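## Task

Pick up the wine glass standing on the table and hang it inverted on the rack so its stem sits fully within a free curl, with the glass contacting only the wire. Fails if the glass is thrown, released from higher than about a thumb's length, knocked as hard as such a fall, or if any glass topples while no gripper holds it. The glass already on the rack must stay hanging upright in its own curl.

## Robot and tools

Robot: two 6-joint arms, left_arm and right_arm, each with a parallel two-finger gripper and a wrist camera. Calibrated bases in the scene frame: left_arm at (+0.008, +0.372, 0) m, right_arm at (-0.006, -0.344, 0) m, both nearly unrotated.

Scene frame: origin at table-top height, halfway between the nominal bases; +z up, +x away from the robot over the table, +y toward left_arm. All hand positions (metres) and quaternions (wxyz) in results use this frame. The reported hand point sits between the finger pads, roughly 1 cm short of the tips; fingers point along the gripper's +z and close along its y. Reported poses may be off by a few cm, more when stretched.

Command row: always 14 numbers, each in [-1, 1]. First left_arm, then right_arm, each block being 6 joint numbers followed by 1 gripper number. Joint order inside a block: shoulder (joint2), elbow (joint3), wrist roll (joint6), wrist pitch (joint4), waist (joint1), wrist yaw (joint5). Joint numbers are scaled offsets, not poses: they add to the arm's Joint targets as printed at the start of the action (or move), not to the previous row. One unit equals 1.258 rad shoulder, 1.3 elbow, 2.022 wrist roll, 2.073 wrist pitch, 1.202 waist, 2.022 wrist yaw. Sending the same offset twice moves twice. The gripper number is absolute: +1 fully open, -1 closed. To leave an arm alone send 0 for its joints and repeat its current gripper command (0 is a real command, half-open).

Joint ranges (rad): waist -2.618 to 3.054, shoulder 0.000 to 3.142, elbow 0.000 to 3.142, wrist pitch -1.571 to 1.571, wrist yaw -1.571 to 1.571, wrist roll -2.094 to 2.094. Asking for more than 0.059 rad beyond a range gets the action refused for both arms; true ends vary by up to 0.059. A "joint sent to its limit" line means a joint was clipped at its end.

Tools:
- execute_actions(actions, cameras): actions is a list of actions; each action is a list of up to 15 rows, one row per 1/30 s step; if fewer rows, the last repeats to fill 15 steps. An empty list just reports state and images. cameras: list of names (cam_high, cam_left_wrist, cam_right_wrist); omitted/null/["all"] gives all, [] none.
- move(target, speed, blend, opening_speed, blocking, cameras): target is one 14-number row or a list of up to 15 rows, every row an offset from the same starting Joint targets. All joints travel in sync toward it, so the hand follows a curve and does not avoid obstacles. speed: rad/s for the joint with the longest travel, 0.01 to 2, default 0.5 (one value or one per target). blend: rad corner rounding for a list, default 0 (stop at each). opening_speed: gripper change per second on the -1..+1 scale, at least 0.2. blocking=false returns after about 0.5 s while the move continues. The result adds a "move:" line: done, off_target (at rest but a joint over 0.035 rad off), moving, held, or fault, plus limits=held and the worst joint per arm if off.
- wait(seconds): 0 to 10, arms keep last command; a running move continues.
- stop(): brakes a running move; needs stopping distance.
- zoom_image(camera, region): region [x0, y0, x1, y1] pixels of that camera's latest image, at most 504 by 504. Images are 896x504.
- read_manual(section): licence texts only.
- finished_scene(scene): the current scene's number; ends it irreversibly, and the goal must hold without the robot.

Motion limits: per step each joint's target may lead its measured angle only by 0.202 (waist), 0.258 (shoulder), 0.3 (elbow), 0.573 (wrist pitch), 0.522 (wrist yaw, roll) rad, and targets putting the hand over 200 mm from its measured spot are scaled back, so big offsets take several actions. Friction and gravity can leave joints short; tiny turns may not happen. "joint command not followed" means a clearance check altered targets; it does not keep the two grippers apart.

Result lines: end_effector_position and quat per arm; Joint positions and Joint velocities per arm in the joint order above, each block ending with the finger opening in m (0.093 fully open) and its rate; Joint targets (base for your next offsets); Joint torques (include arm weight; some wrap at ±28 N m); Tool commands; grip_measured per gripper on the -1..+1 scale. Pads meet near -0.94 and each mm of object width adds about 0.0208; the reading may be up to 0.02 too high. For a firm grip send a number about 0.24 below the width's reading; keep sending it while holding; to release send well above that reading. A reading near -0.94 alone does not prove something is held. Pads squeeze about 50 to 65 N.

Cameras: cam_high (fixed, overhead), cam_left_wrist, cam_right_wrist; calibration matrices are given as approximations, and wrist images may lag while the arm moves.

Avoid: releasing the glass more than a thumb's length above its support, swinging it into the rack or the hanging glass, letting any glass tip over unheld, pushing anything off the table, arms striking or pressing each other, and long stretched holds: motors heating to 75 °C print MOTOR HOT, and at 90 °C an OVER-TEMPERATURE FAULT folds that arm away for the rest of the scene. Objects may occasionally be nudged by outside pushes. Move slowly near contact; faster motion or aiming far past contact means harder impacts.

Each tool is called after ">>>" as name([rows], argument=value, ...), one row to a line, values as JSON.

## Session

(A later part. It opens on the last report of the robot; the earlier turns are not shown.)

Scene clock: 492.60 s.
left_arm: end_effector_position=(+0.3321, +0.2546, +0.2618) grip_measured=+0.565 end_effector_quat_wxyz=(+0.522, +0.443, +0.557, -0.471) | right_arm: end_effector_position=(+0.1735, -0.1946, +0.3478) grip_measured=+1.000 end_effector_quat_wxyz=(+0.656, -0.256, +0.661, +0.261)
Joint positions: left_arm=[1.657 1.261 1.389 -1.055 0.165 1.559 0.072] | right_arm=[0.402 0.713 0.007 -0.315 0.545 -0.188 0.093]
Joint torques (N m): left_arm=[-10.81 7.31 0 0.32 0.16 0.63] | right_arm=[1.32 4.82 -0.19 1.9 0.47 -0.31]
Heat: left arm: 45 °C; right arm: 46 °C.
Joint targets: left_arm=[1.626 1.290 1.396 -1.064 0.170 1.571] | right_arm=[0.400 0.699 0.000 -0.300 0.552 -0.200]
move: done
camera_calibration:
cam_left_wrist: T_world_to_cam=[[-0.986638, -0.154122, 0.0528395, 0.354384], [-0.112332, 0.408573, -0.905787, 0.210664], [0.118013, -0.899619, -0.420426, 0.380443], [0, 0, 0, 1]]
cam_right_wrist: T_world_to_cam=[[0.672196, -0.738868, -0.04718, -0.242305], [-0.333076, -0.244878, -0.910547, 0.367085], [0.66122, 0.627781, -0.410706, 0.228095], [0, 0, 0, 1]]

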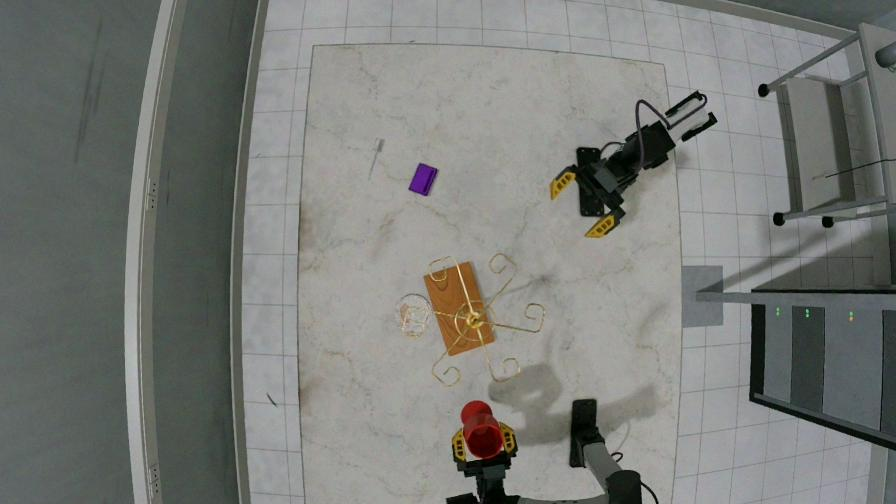

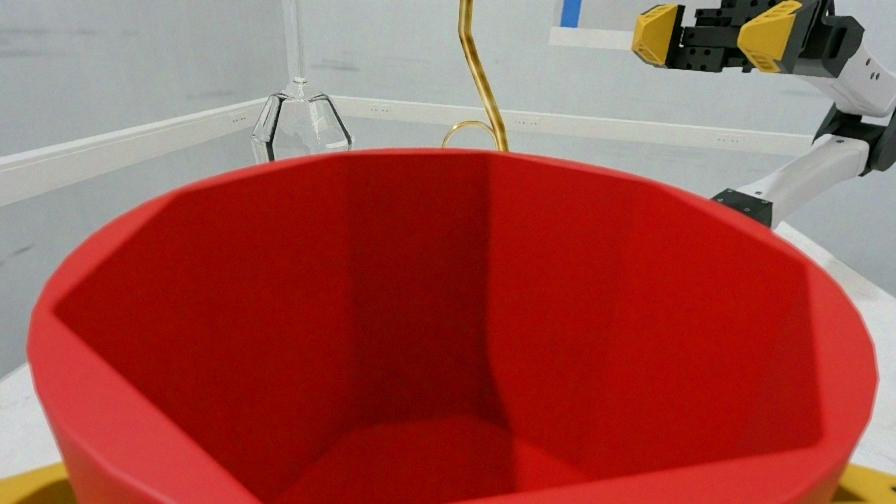

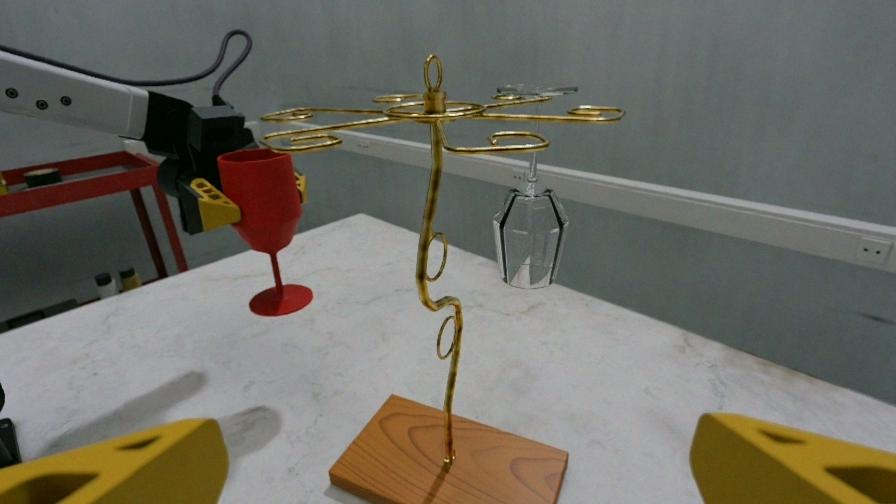

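>>> move(target=[0,0,-0.99,0,0,0,0.36,0,0,0,0,0,0,1], speed=0.9, cameras=[])

>>> move(target=[0,0,-0.56,0,0,0,0.36,0,0,0,0,0,0,1], speed=0.9)

>>> zoom_image(camera="cam_right_wrist", region=[100, 0, 400, 270])

Scene clock: 512.33 s.
move: done

Scene clock: 514.53 s.
left_arm: end_effector_position=(+0.3320, +0.2545, +0.2618) grip_measured=+0.565 end_effector_quat_wxyz=(+0.465, +0.552, -0.449, +0.527) | right_arm: end_effector_position=(+0.1735, -0.1946, +0.3478) grip_measured=+1.000 end_effector_quat_wxyz=(+0.656, -0.256, +0.661, +0.261)
Joint positions: left_arm=[1.657 1.261 -1.728 -1.057 0.165 1.559 0.072] | right_arm=[0.402 0.713 0.007 -0.315 0.545 -0.188 0.093]
Joint torques (N m): left_arm=[-10.95 7.12 -0.15 0.32 0.03 0.63] | right_arm=[1.57 4.71 -0.14 1.94 0.57 -0.27]
Joint targets: left_arm=[1.626 1.290 -1.738 -1.064 0.170 1.571] | right_arm=[0.400 0.699 0.000 -0.300 0.552 -0.200]
move: done
camera_calibration:
cam_left_wrist: T_world_to_cam=[[0.984065, 0.175267, -0.0299613, -0.362184], [-0.0430795, 0.398491, 0.91616, -0.28679], [0.172512, -0.90027, 0.399691, 0.147788], [0, 0, 0, 1]]
cam_right_wrist: T_world_to_cam=[[0.672196, -0.738868, -0.04718, -0.242305], [-0.333076, -0.244878, -0.910547, 0.367085], [0.66122, 0.627781, -0.410706, 0.228095], [0, 0, 0, 1]]

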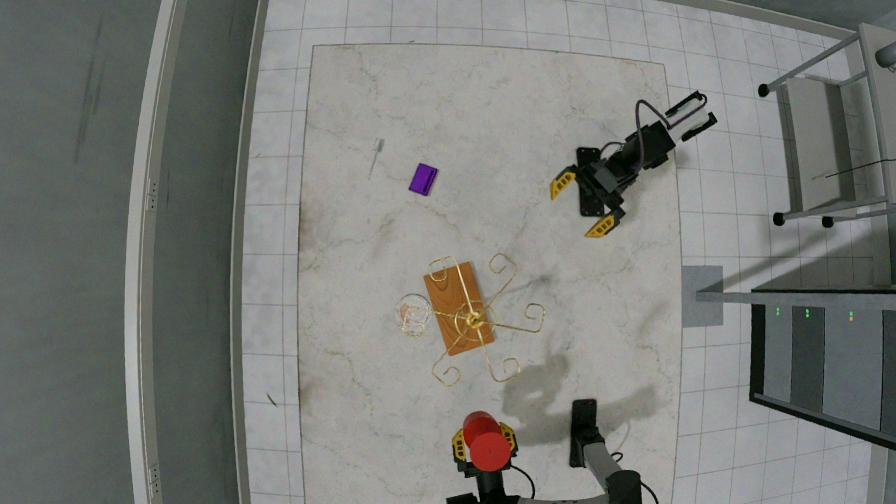

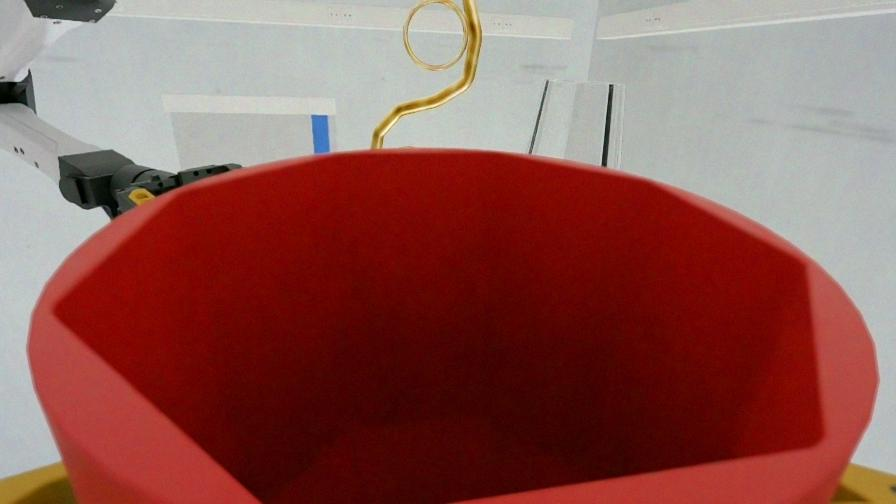

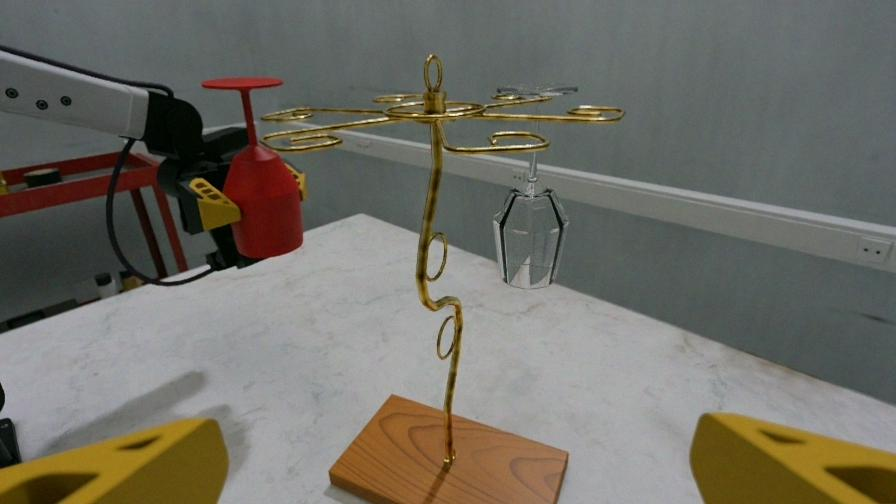

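Scaled by 1.680 from the camera's 896x504 image, which has a finer 1280x720 frame.

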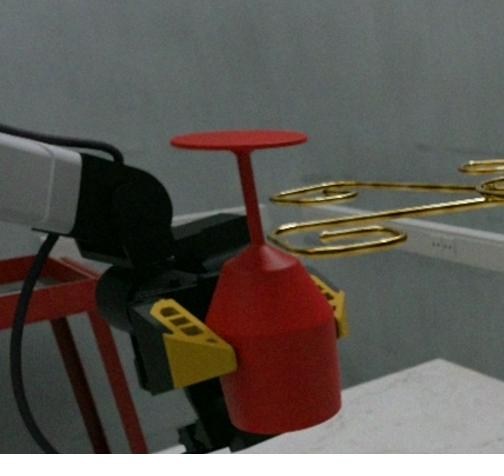

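>>> move([
  [-0.073,-0.003,0,-0.041,-0.1,0,0.36,0,0,0,0,0.931,0,1],
  [-0.073,-0.003,0,-0.041,-0.263,0,0.36,0.927,0.49,0,0.256,0.931,0.789,1],
], speed=0.8)

>>> zoom_image(camera="cam_high", region=[450, 320, 560, 440])

Scene clock: 629.67 s.
left_arm: end_effector_position=(+0.2608, +0.1652, +0.2856) grip_measured=+0.565 end_effector_quat_wxyz=(+0.539, +0.475, -0.529, +0.452) | right_arm: end_effector_position=(+0.1179, +0.0473, +0.3679) grip_measured=+1.000 end_effector_quat_wxyz=(+0.698, -0.118, +0.700, +0.091)
Joint positions: left_arm=[1.567 1.261 -1.728 -1.142 -0.142 1.559 0.072] | right_arm=[1.564 1.305 0.007 0.214 1.664 1.383 0.093]
Joint torques (N m): left_arm=[-10.3 6.8 -0.19 0.37 -0.69 0.62] | right_arm=[-7.08 8.76 -0.15 1.42 0.47 -0.03]
Joint targets: left_arm=[1.534 1.286 -1.738 -1.149 -0.146 1.571] | right_arm=[1.566 1.336 0.000 0.230 1.671 1.396]
move: done
camera_calibration:
cam_left_wrist: T_world_to_cam=[[0.991244, -0.129653, -0.0250044, -0.228694], [0.0745925, 0.393578, 0.91626, -0.305948], [-0.108955, -0.910102, 0.399803, 0.145103], [0, 0, 0, 1]]
cam_right_wrist: T_world_to_cam=[[0.282261, -0.959337, -0.00111651, 0.0142154], [-0.39795, -0.116028, -0.91004, 0.427406], [0.872906, 0.257313, -0.414518, 0.115171], [0, 0, 0, 1]]

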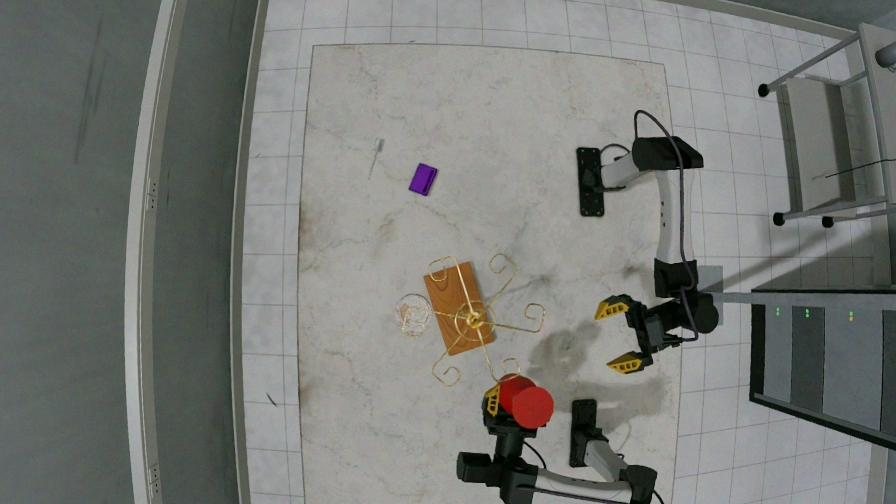

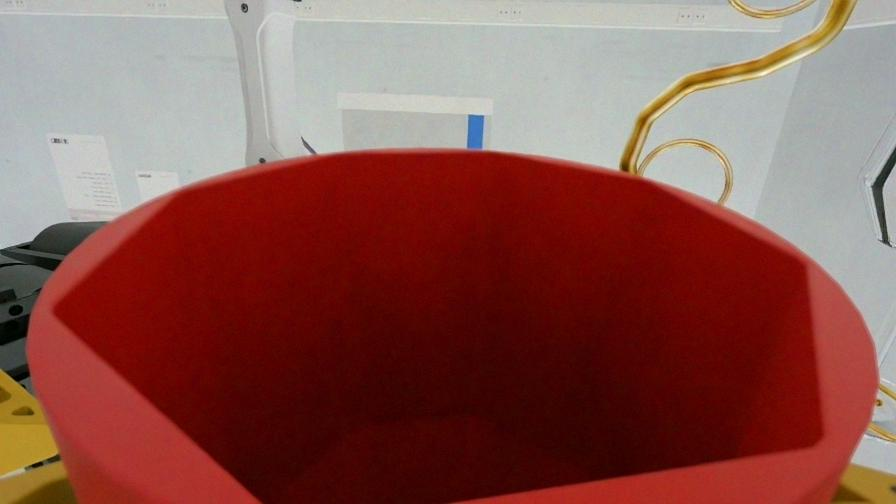

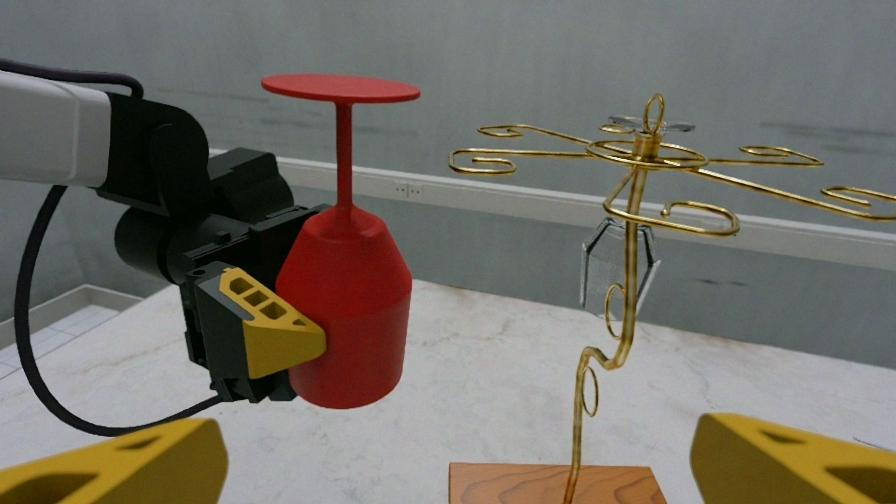

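Scaled by 4.200 from the camera's 896x504 image, which has a finer 1280x720 frame.

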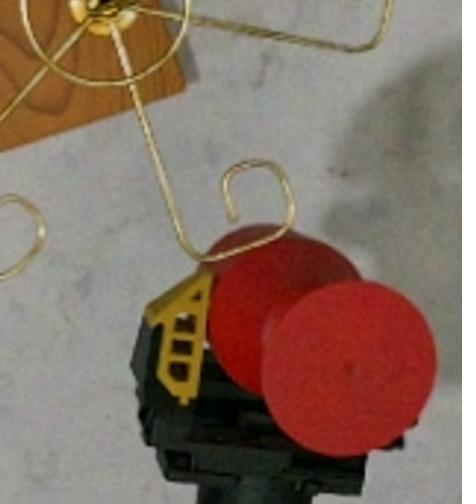

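>>> zoom_image(camera="cam_right_wrist", region=[250, 50, 450, 250])

>>> zoom_image(camera="cam_right_wrist", region=[570, 80, 770, 280])

Scaled by 2.520 from the camera's 896x504 image, which has a finer 1280x720 frame.

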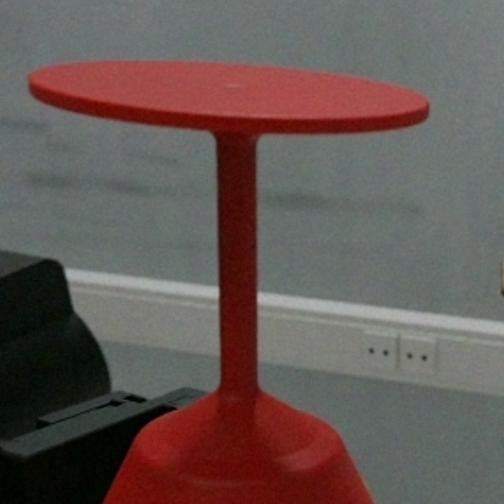

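Scaled by 2.520 from the camera's 896x504 image, which has a finer 1280x720 frame.

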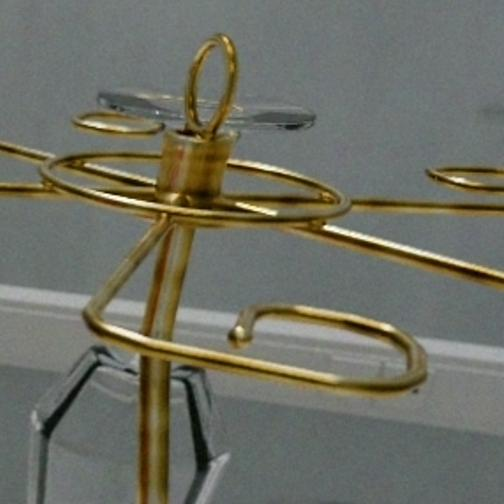

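>>> zoom_image(camera="cam_right_wrist", region=[440, 110, 540, 190])

>>> zoom_image(camera="cam_right_wrist", region=[590, 170, 750, 250])

>>> zoom_image(camera="cam_high", region=[490, 350, 525, 385])

>>> zoom_image(camera="cam_high", region=[515, 295, 550, 340])

Scaled by 5.040 from the camera's 896x504 image, which has a finer 1280x720 frame.

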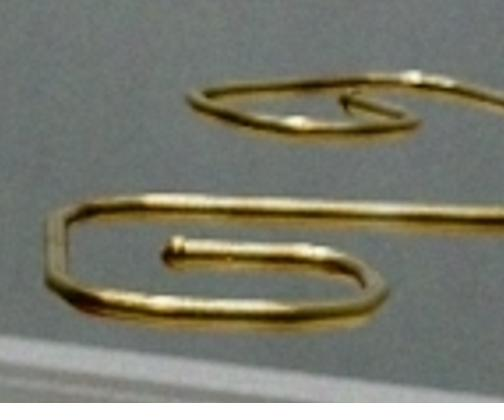

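Scaled by 3.150 from the camera's 896x504 image, which has a finer 1280x720 frame.

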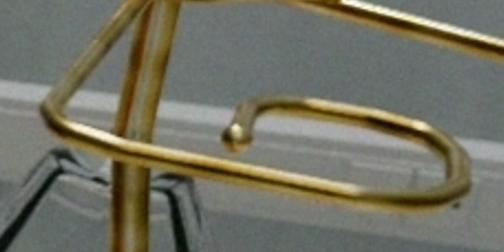

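Scaled by 14.400 from the camera's 896x504 image, which has a finer 1280x720 frame.

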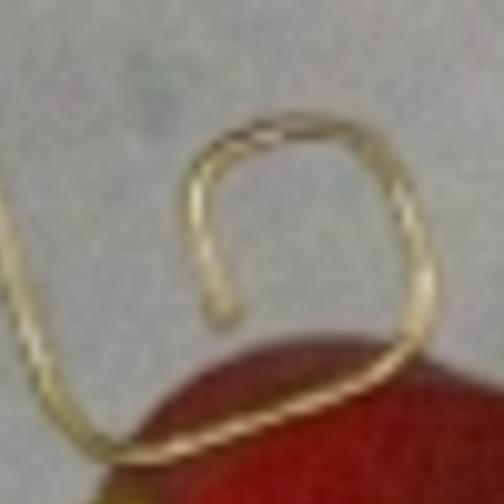

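Scaled by 11.200 from the camera's 896x504 image, which has a finer 1280x720 frame.

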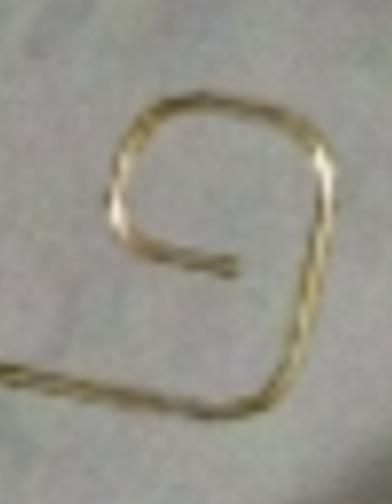

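>>> move(target=[0.229,0.253,0,-0.0212,-0.2324,0,0.36,0,0,0,0,0,0,1], speed=0.3)

>>> zoom_image(camera="cam_high", region=[480, 320, 560, 400])

>>> zoom_image(camera="cam_right_wrist", region=[350, 20, 650, 290])

Scene clock: 765.60 s.
left_arm: end_effector_position=(+0.2550, +0.0746, +0.2955) grip_measured=+0.565 end_effector_quat_wxyz=(+0.592, +0.388, -0.596, +0.379) | right_arm: end_effector_position=(+0.1180, +0.0472, +0.3680) grip_measured=+1.000 end_effector_quat_wxyz=(+0.698, -0.117, +0.700, +0.091)
Joint positions: left_arm=[1.817 1.581 -1.729 -1.184 -0.425 1.559 0.072] | right_arm=[1.564 1.305 0.007 0.215 1.664 1.384 0.093]
Joint torques (N m): left_arm=[-9.02 7.46 -0.16 0.36 -0.42 0.63] | right_arm=[-7.05 8.81 -0.15 1.4 0.62 -0.02]
Joint targets: left_arm=[1.822 1.615 -1.738 -1.193 -0.426 1.571] | right_arm=[1.566 1.336 0.000 0.230 1.671 1.396]
move: done
camera_calibration:
cam_left_wrist: T_world_to_cam=[[0.915875, -0.401459, 0.00169423, -0.202843], [0.159257, 0.36719, 0.916411, -0.298639], [-0.368524, -0.839048, 0.400236, 0.11884], [0, 0, 0, 1]]
cam_right_wrist: T_world_to_cam=[[0.281164, -0.959657, -0.00223405, 0.0145841], [-0.398148, -0.114532, -0.910143, 0.427515], [0.873169, 0.256789, -0.414288, 0.115131], [0, 0, 0, 1]]

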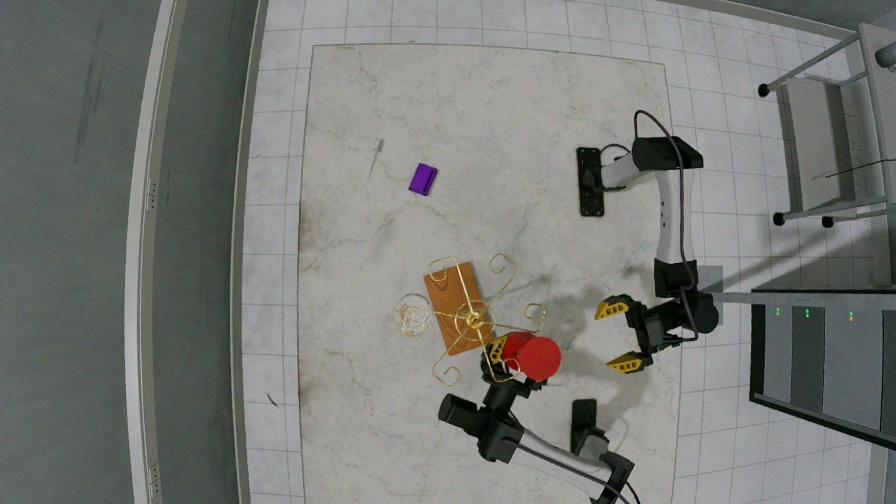

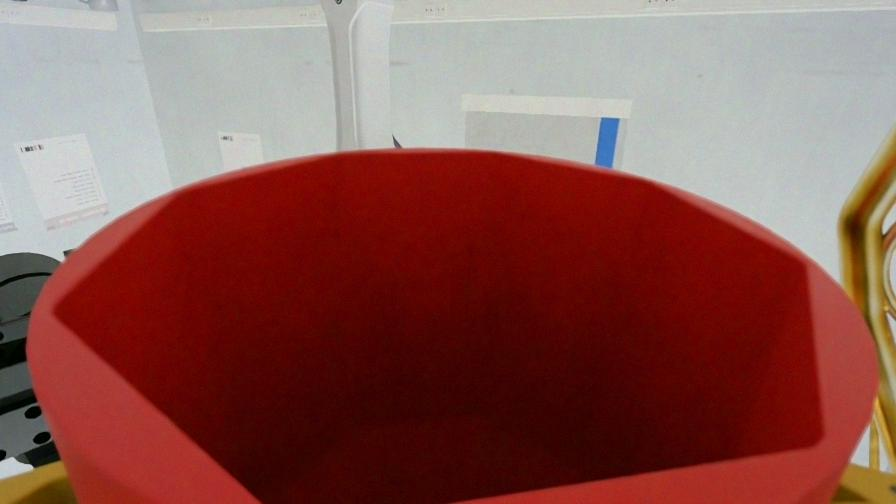

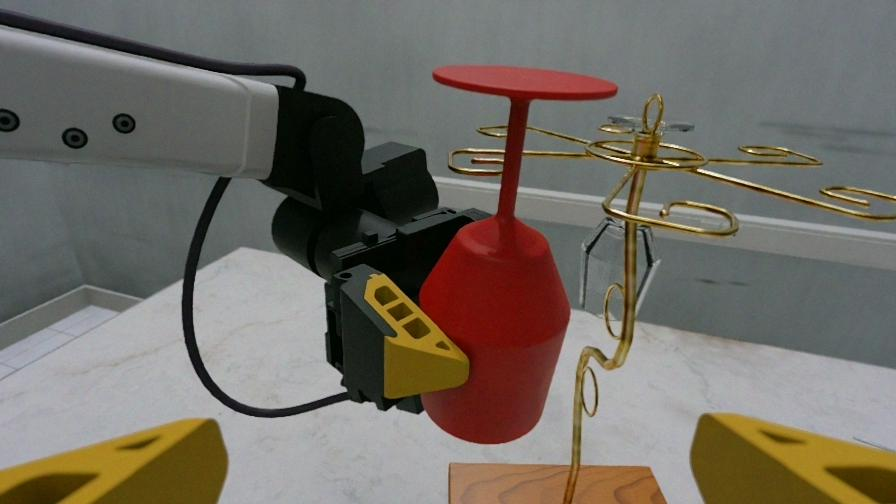

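Scaled by 6.300 from the camera's 896x504 image, which has a finer 1280x720 frame.

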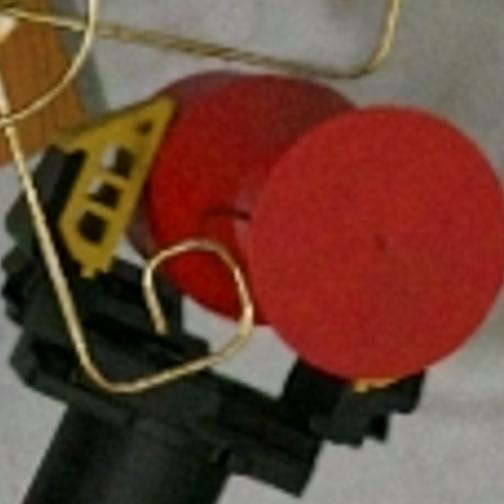

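Scaled by 1.680 from the camera's 896x504 image, which has a finer 1280x720 frame.

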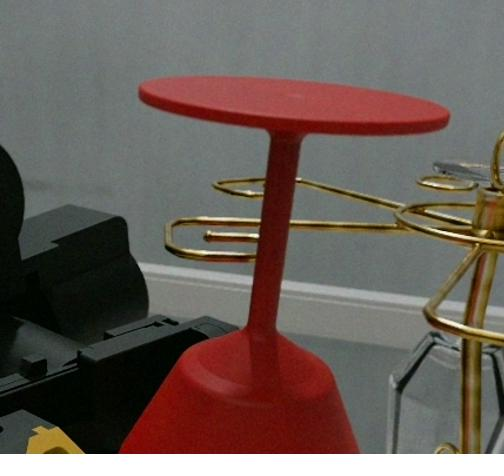

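>>> move(target=[0.1153,0.1169,0,-0.015,-0.0063,0,0.36,0,0,0,0,0,0,1], speed=0.2, cameras=["cam_high","cam_right_wrist"])

>>> zoom_image(camera="cam_high", region=[480, 320, 560, 400])

>>> zoom_image(camera="cam_right_wrist", region=[400, 20, 700, 290])

Scene clock: 808.10 s.
left_arm: end_effector_position=(+0.2858, +0.0598, +0.2853) grip_measured=+0.565 end_effector_quat_wxyz=(+0.597, +0.395, -0.592, +0.371) | right_arm: end_effector_position=(+0.1180, +0.0472, +0.3680) grip_measured=+1.000 end_effector_quat_wxyz=(+0.698, -0.117, +0.700, +0.091)
Joint positions: left_arm=[1.961 1.733 -1.729 -1.215 -0.427 1.559 0.072] | right_arm=[1.564 1.305 0.007 0.215 1.664 1.384 0.093]
Joint torques (N m): left_arm=[-10.26 7.5 -0.18 0.36 -0.94 0.63] | right_arm=[-7.08 8.91 -0.21 1.38 0.53 -0.01]
Joint targets: left_arm=[1.967 1.767 -1.738 -1.224 -0.433 1.571] | right_arm=[1.566 1.336 0.000 0.230 1.671 1.396]
move: done
camera_calibration:
cam_right_wrist: T_world_to_cam=[[0.281164, -0.959656, -0.00260962, 0.0147241], [-0.398186, -0.114187, -0.91017, 0.42755], [0.873152, 0.256946, -0.414227, 0.115119], [0, 0, 0, 1]]
Images, in order: cam_high, cam_right_wrist.

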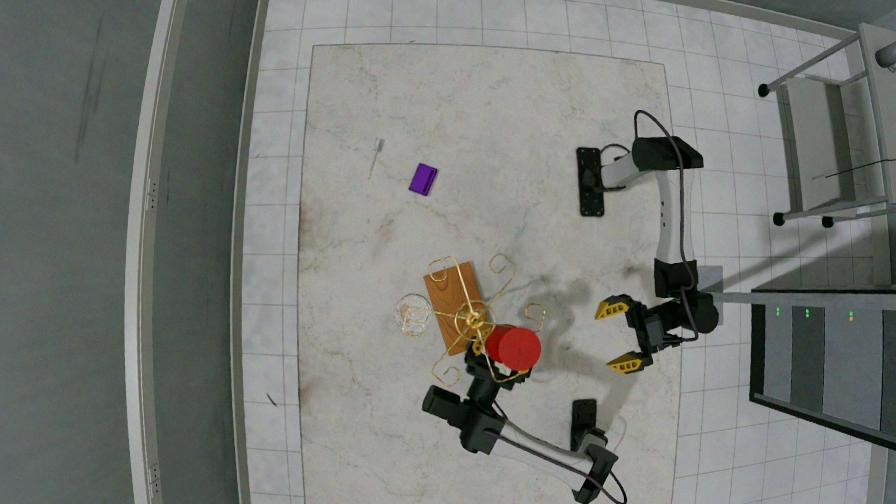

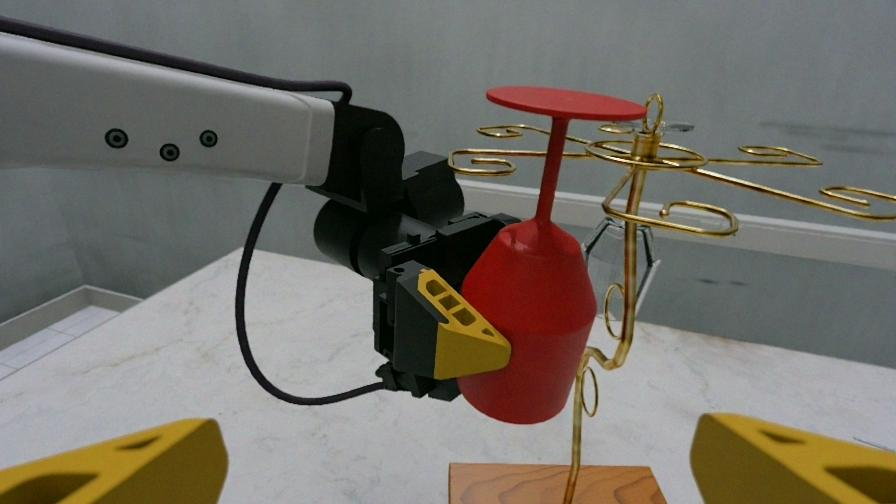

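Scaled by 6.300 from the camera's 896x504 image, which has a finer 1280x720 frame.

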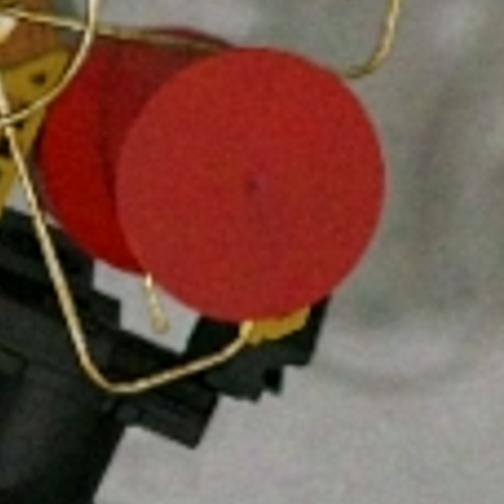

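Scaled by 1.680 from the camera's 896x504 image, which has a finer 1280x720 frame.

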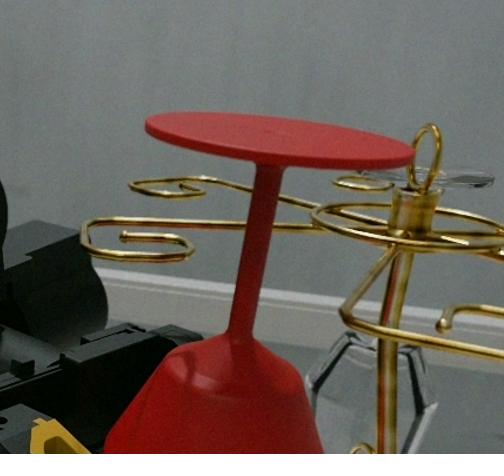

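>>> move(target=[0.0771,0.1077,0,-0.0207,0.0491,0,0.36,0,0,0,0,0,0,1], speed=0.2, cameras=["cam_high","cam_right_wrist"])

>>> zoom_image(camera="cam_high", region=[460, 320, 540, 400])

>>> zoom_image(camera="cam_right_wrist", region=[400, 20, 700, 290])

Scene clock: 834.53 s.
left_arm: end_effector_position=(+0.3220, +0.0657, +0.2863) grip_measured=+0.565 end_effector_quat_wxyz=(+0.587, +0.408, -0.583, +0.387) | right_arm: end_effector_position=(+0.1180, +0.0472, +0.3680) grip_measured=+1.000 end_effector_quat_wxyz=(+0.698, -0.117, +0.700, +0.091)
Joint positions: left_arm=[2.057 1.875 -1.729 -1.258 -0.377 1.559 0.072] | right_arm=[1.564 1.305 0.007 0.215 1.664 1.384 0.093]
Joint torques (N m): left_arm=[-11.11 7.32 -0.18 0.34 -0.28 0.67] | right_arm=[-7.13 8.8 -0.15 1.37 0.42 -0.06]
Joint targets: left_arm=[2.064 1.907 -1.738 -1.267 -0.374 1.571] | right_arm=[1.566 1.336 0.000 0.230 1.671 1.396]
move: done
camera_calibration:
cam_right_wrist: T_world_to_cam=[[0.281164, -0.959656, -0.00260962, 0.0147241], [-0.398186, -0.114187, -0.91017, 0.42755], [0.873152, 0.256946, -0.414227, 0.115119], [0, 0, 0, 1]]
Images, in order: cam_high, cam_right_wrist.

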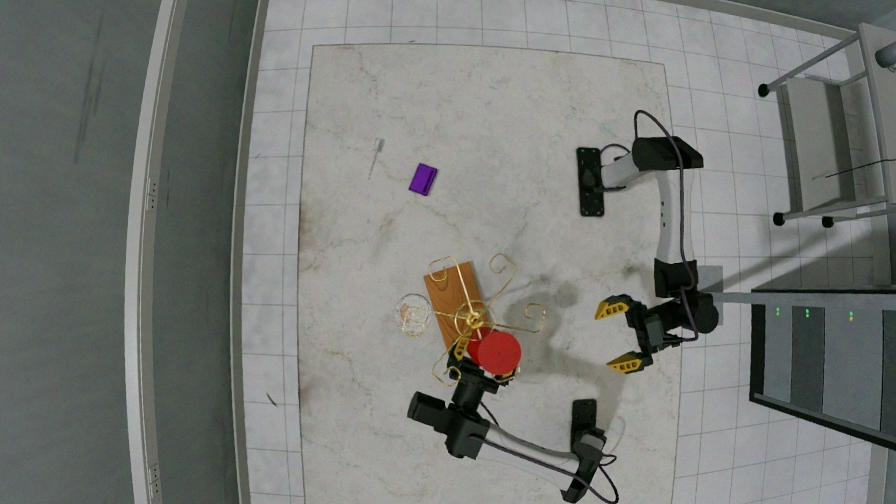

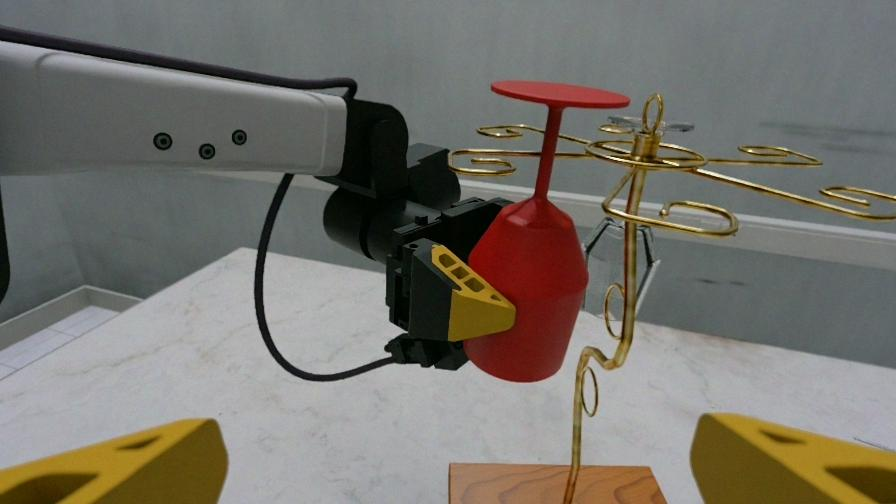

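Scaled by 6.300 from the camera's 896x504 image, which has a finer 1280x720 frame.

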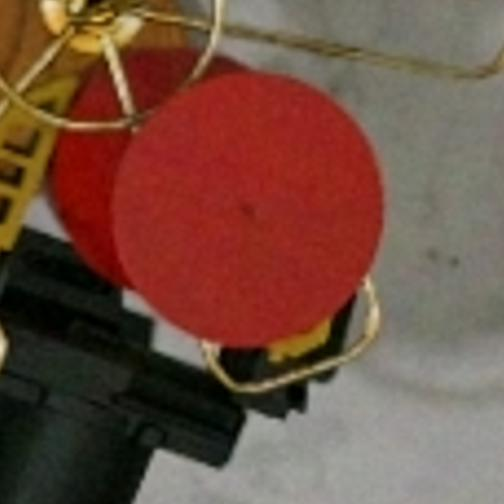

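Scaled by 1.680 from the camera's 896x504 image, which has a finer 1280x720 frame.

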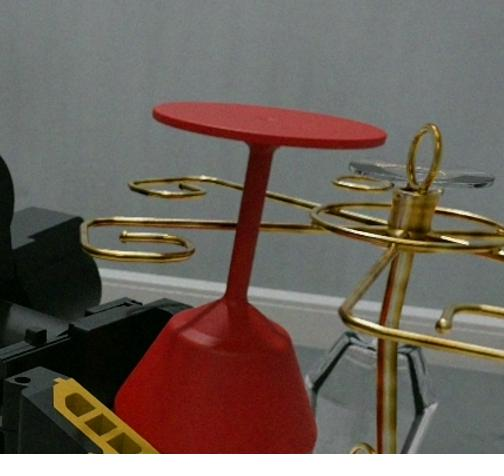

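>>> move(target=[-0.1105,-0.1346,0,0.0236,0.0624,0,0.36,0,0,0,0,0,0,1], speed=0.2, cameras=["cam_high","cam_right_wrist"])

>>> zoom_image(camera="cam_high", region=[460, 330, 540, 410])

>>> zoom_image(camera="cam_right_wrist", region=[430, 70, 580, 220])

Scene clock: 854.33 s.
left_arm: end_effector_position=(+0.3231, +0.0964, +0.2831) grip_measured=+0.565 end_effector_quat_wxyz=(+0.577, +0.436, -0.562, +0.401) | right_arm: end_effector_position=(+0.1180, +0.0471, +0.3680) grip_measured=+1.000 end_effector_quat_wxyz=(+0.698, -0.117, +0.700, +0.091)
Joint positions: left_arm=[1.972 1.74 -1.729 -1.233 -0.303 1.559 0.072] | right_arm=[1.564 1.305 0.007 0.215 1.664 1.384 0.093]
Joint torques (N m): left_arm=[-15.58 4.33 -0.19 0.54 -0.13 0.61] | right_arm=[-7.04 8.75 -0.15 1.42 0.51 -0.01]
Joint targets: left_arm=[1.925 1.732 -1.738 -1.218 -0.299 1.571] | right_arm=[1.566 1.336 0.000 0.230 1.671 1.396]
move: off_target (left_arm); left_arm: the shoulder is farthest, 0.047 rad from its target
camera_calibration:
cam_right_wrist: T_world_to_cam=[[0.280798, -0.959763, -0.00260667, 0.0147071], [-0.398214, -0.114034, -0.910177, 0.427552], [0.873257, 0.256614, -0.414212, 0.115117], [0, 0, 0, 1]]
Images, in order: cam_high, cam_right_wrist.

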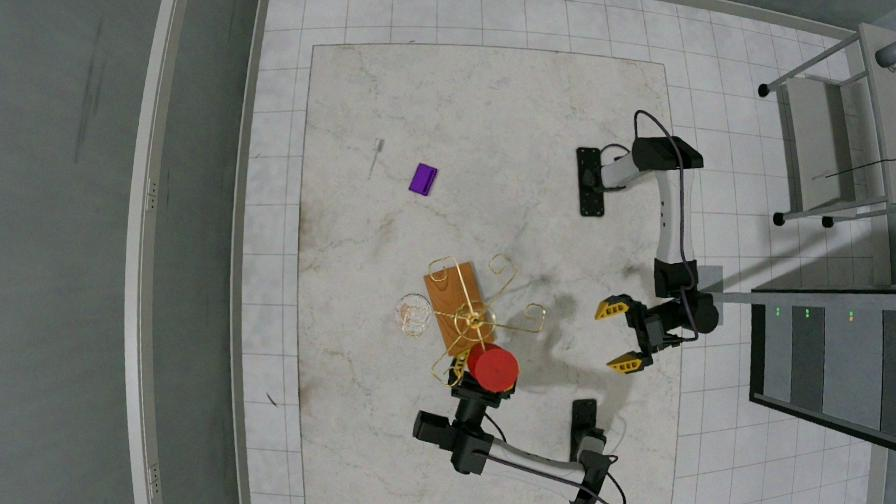

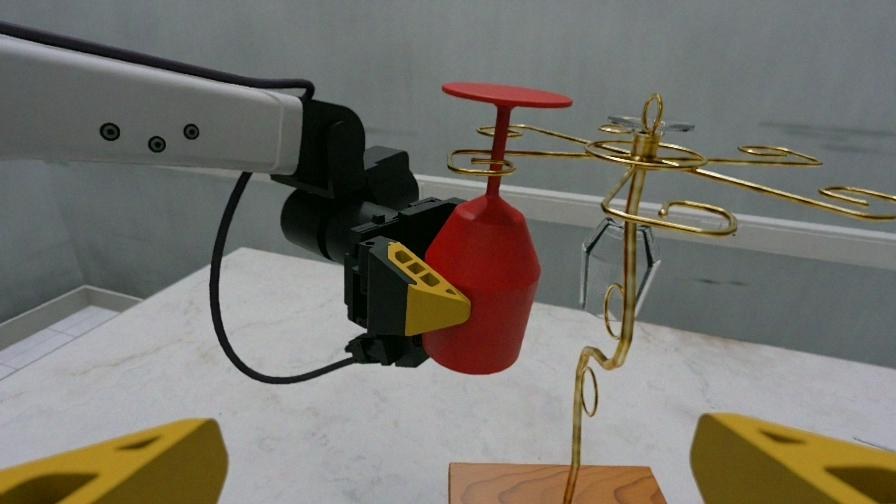

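Scaled by 6.300 from the camera's 896x504 image, which has a finer 1280x720 frame.

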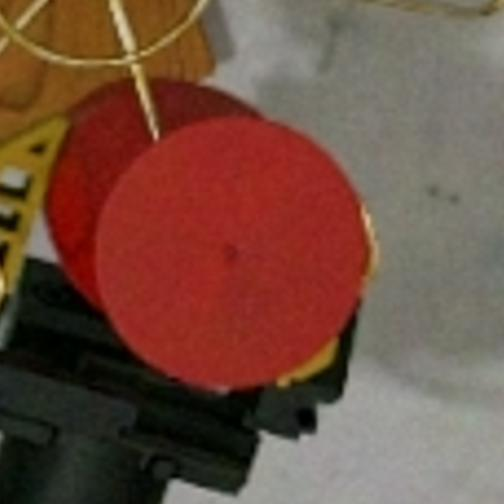

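Scaled by 3.360 from the camera's 896x504 image, which has a finer 1280x720 frame.

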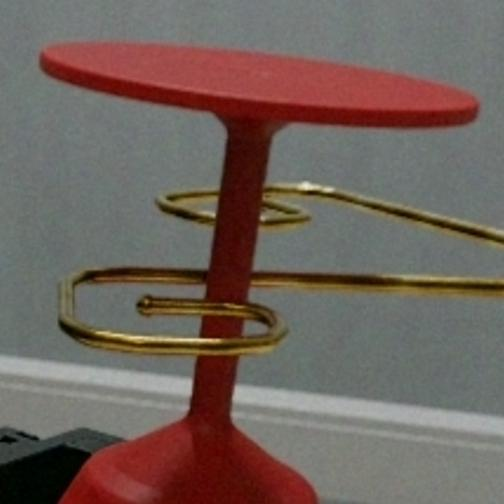

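>>> move(target=[-0.0839,-0.1186,0,0.0275,0.0316,0,0.36,0,0,0,0,0,0,1], speed=0.15, cameras=["cam_high","cam_right_wrist"])

>>> zoom_image(camera="cam_high", region=[460, 330, 540, 410])

>>> zoom_image(camera="cam_right_wrist", region=[400, 70, 550, 220])

Scene clock: 885.07 s.
left_arm: end_effector_position=(+0.3078, +0.1150, +0.2811) grip_measured=+0.565 end_effector_quat_wxyz=(+0.567, +0.444, -0.556, +0.415) | right_arm: end_effector_position=(+0.1180, +0.0471, +0.3680) grip_measured=+1.000 end_effector_quat_wxyz=(+0.698, -0.117, +0.700, +0.091)
Joint positions: left_arm=[1.864 1.586 -1.729 -1.176 -0.266 1.559 0.072] | right_arm=[1.564 1.305 0.007 0.215 1.664 1.384 0.093]
Joint torques (N m): left_arm=[-14.15 4.14 -0.23 0.55 0.17 0.64] | right_arm=[-7.01 8.83 -0.12 1.38 0.46 -0.01]
Heat: left arm: 59 °C; right arm: 44 °C.
Joint targets: left_arm=[1.820 1.578 -1.738 -1.161 -0.261 1.571] | right_arm=[1.566 1.336 0.000 0.230 1.671 1.396]
move: off_target (left_arm); left_arm: the shoulder is farthest, 0.045 rad from its target
camera_calibration:
cam_right_wrist: T_world_to_cam=[[0.280798, -0.959763, -0.00260667, 0.0147071], [-0.398214, -0.114034, -0.910177, 0.427552], [0.873257, 0.256614, -0.414212, 0.115117], [0, 0, 0, 1]]
Images, in order: cam_high, cam_right_wrist.

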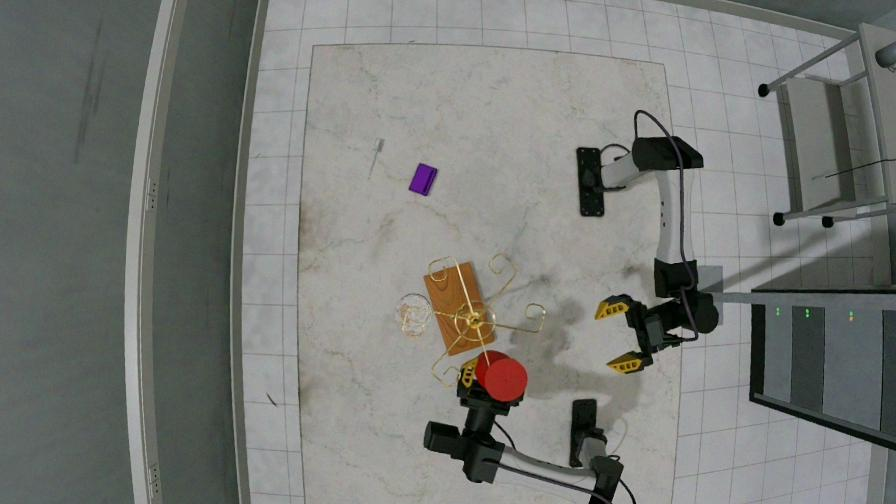

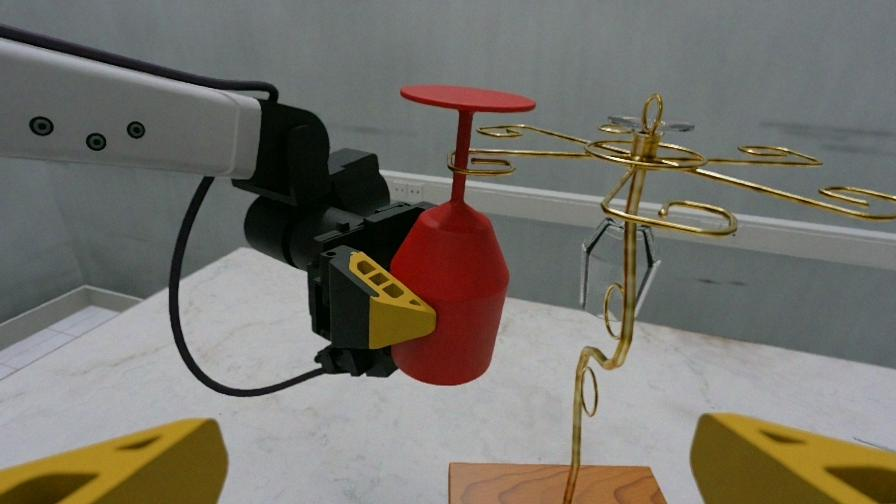

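Scaled by 6.300 from the camera's 896x504 image, which has a finer 1280x720 frame.

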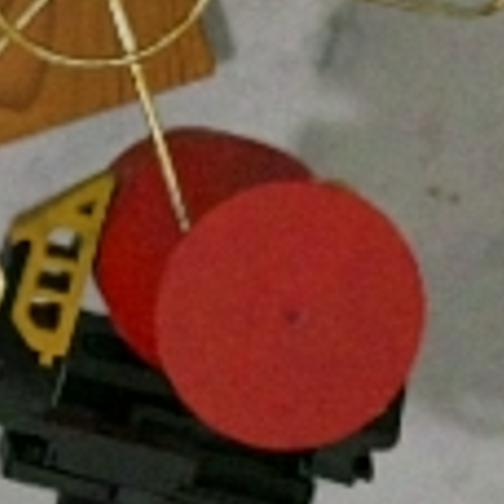

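Scaled by 3.360 from the camera's 896x504 image, which has a finer 1280x720 frame.

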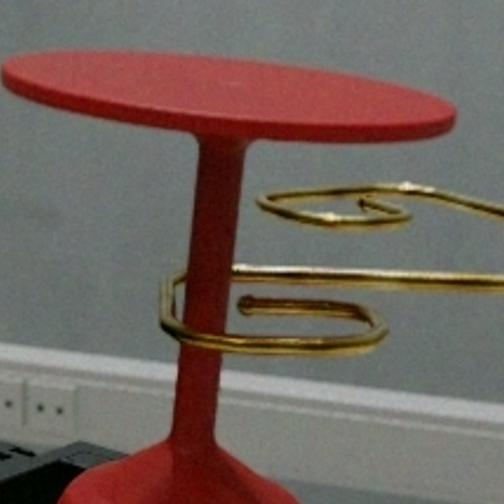

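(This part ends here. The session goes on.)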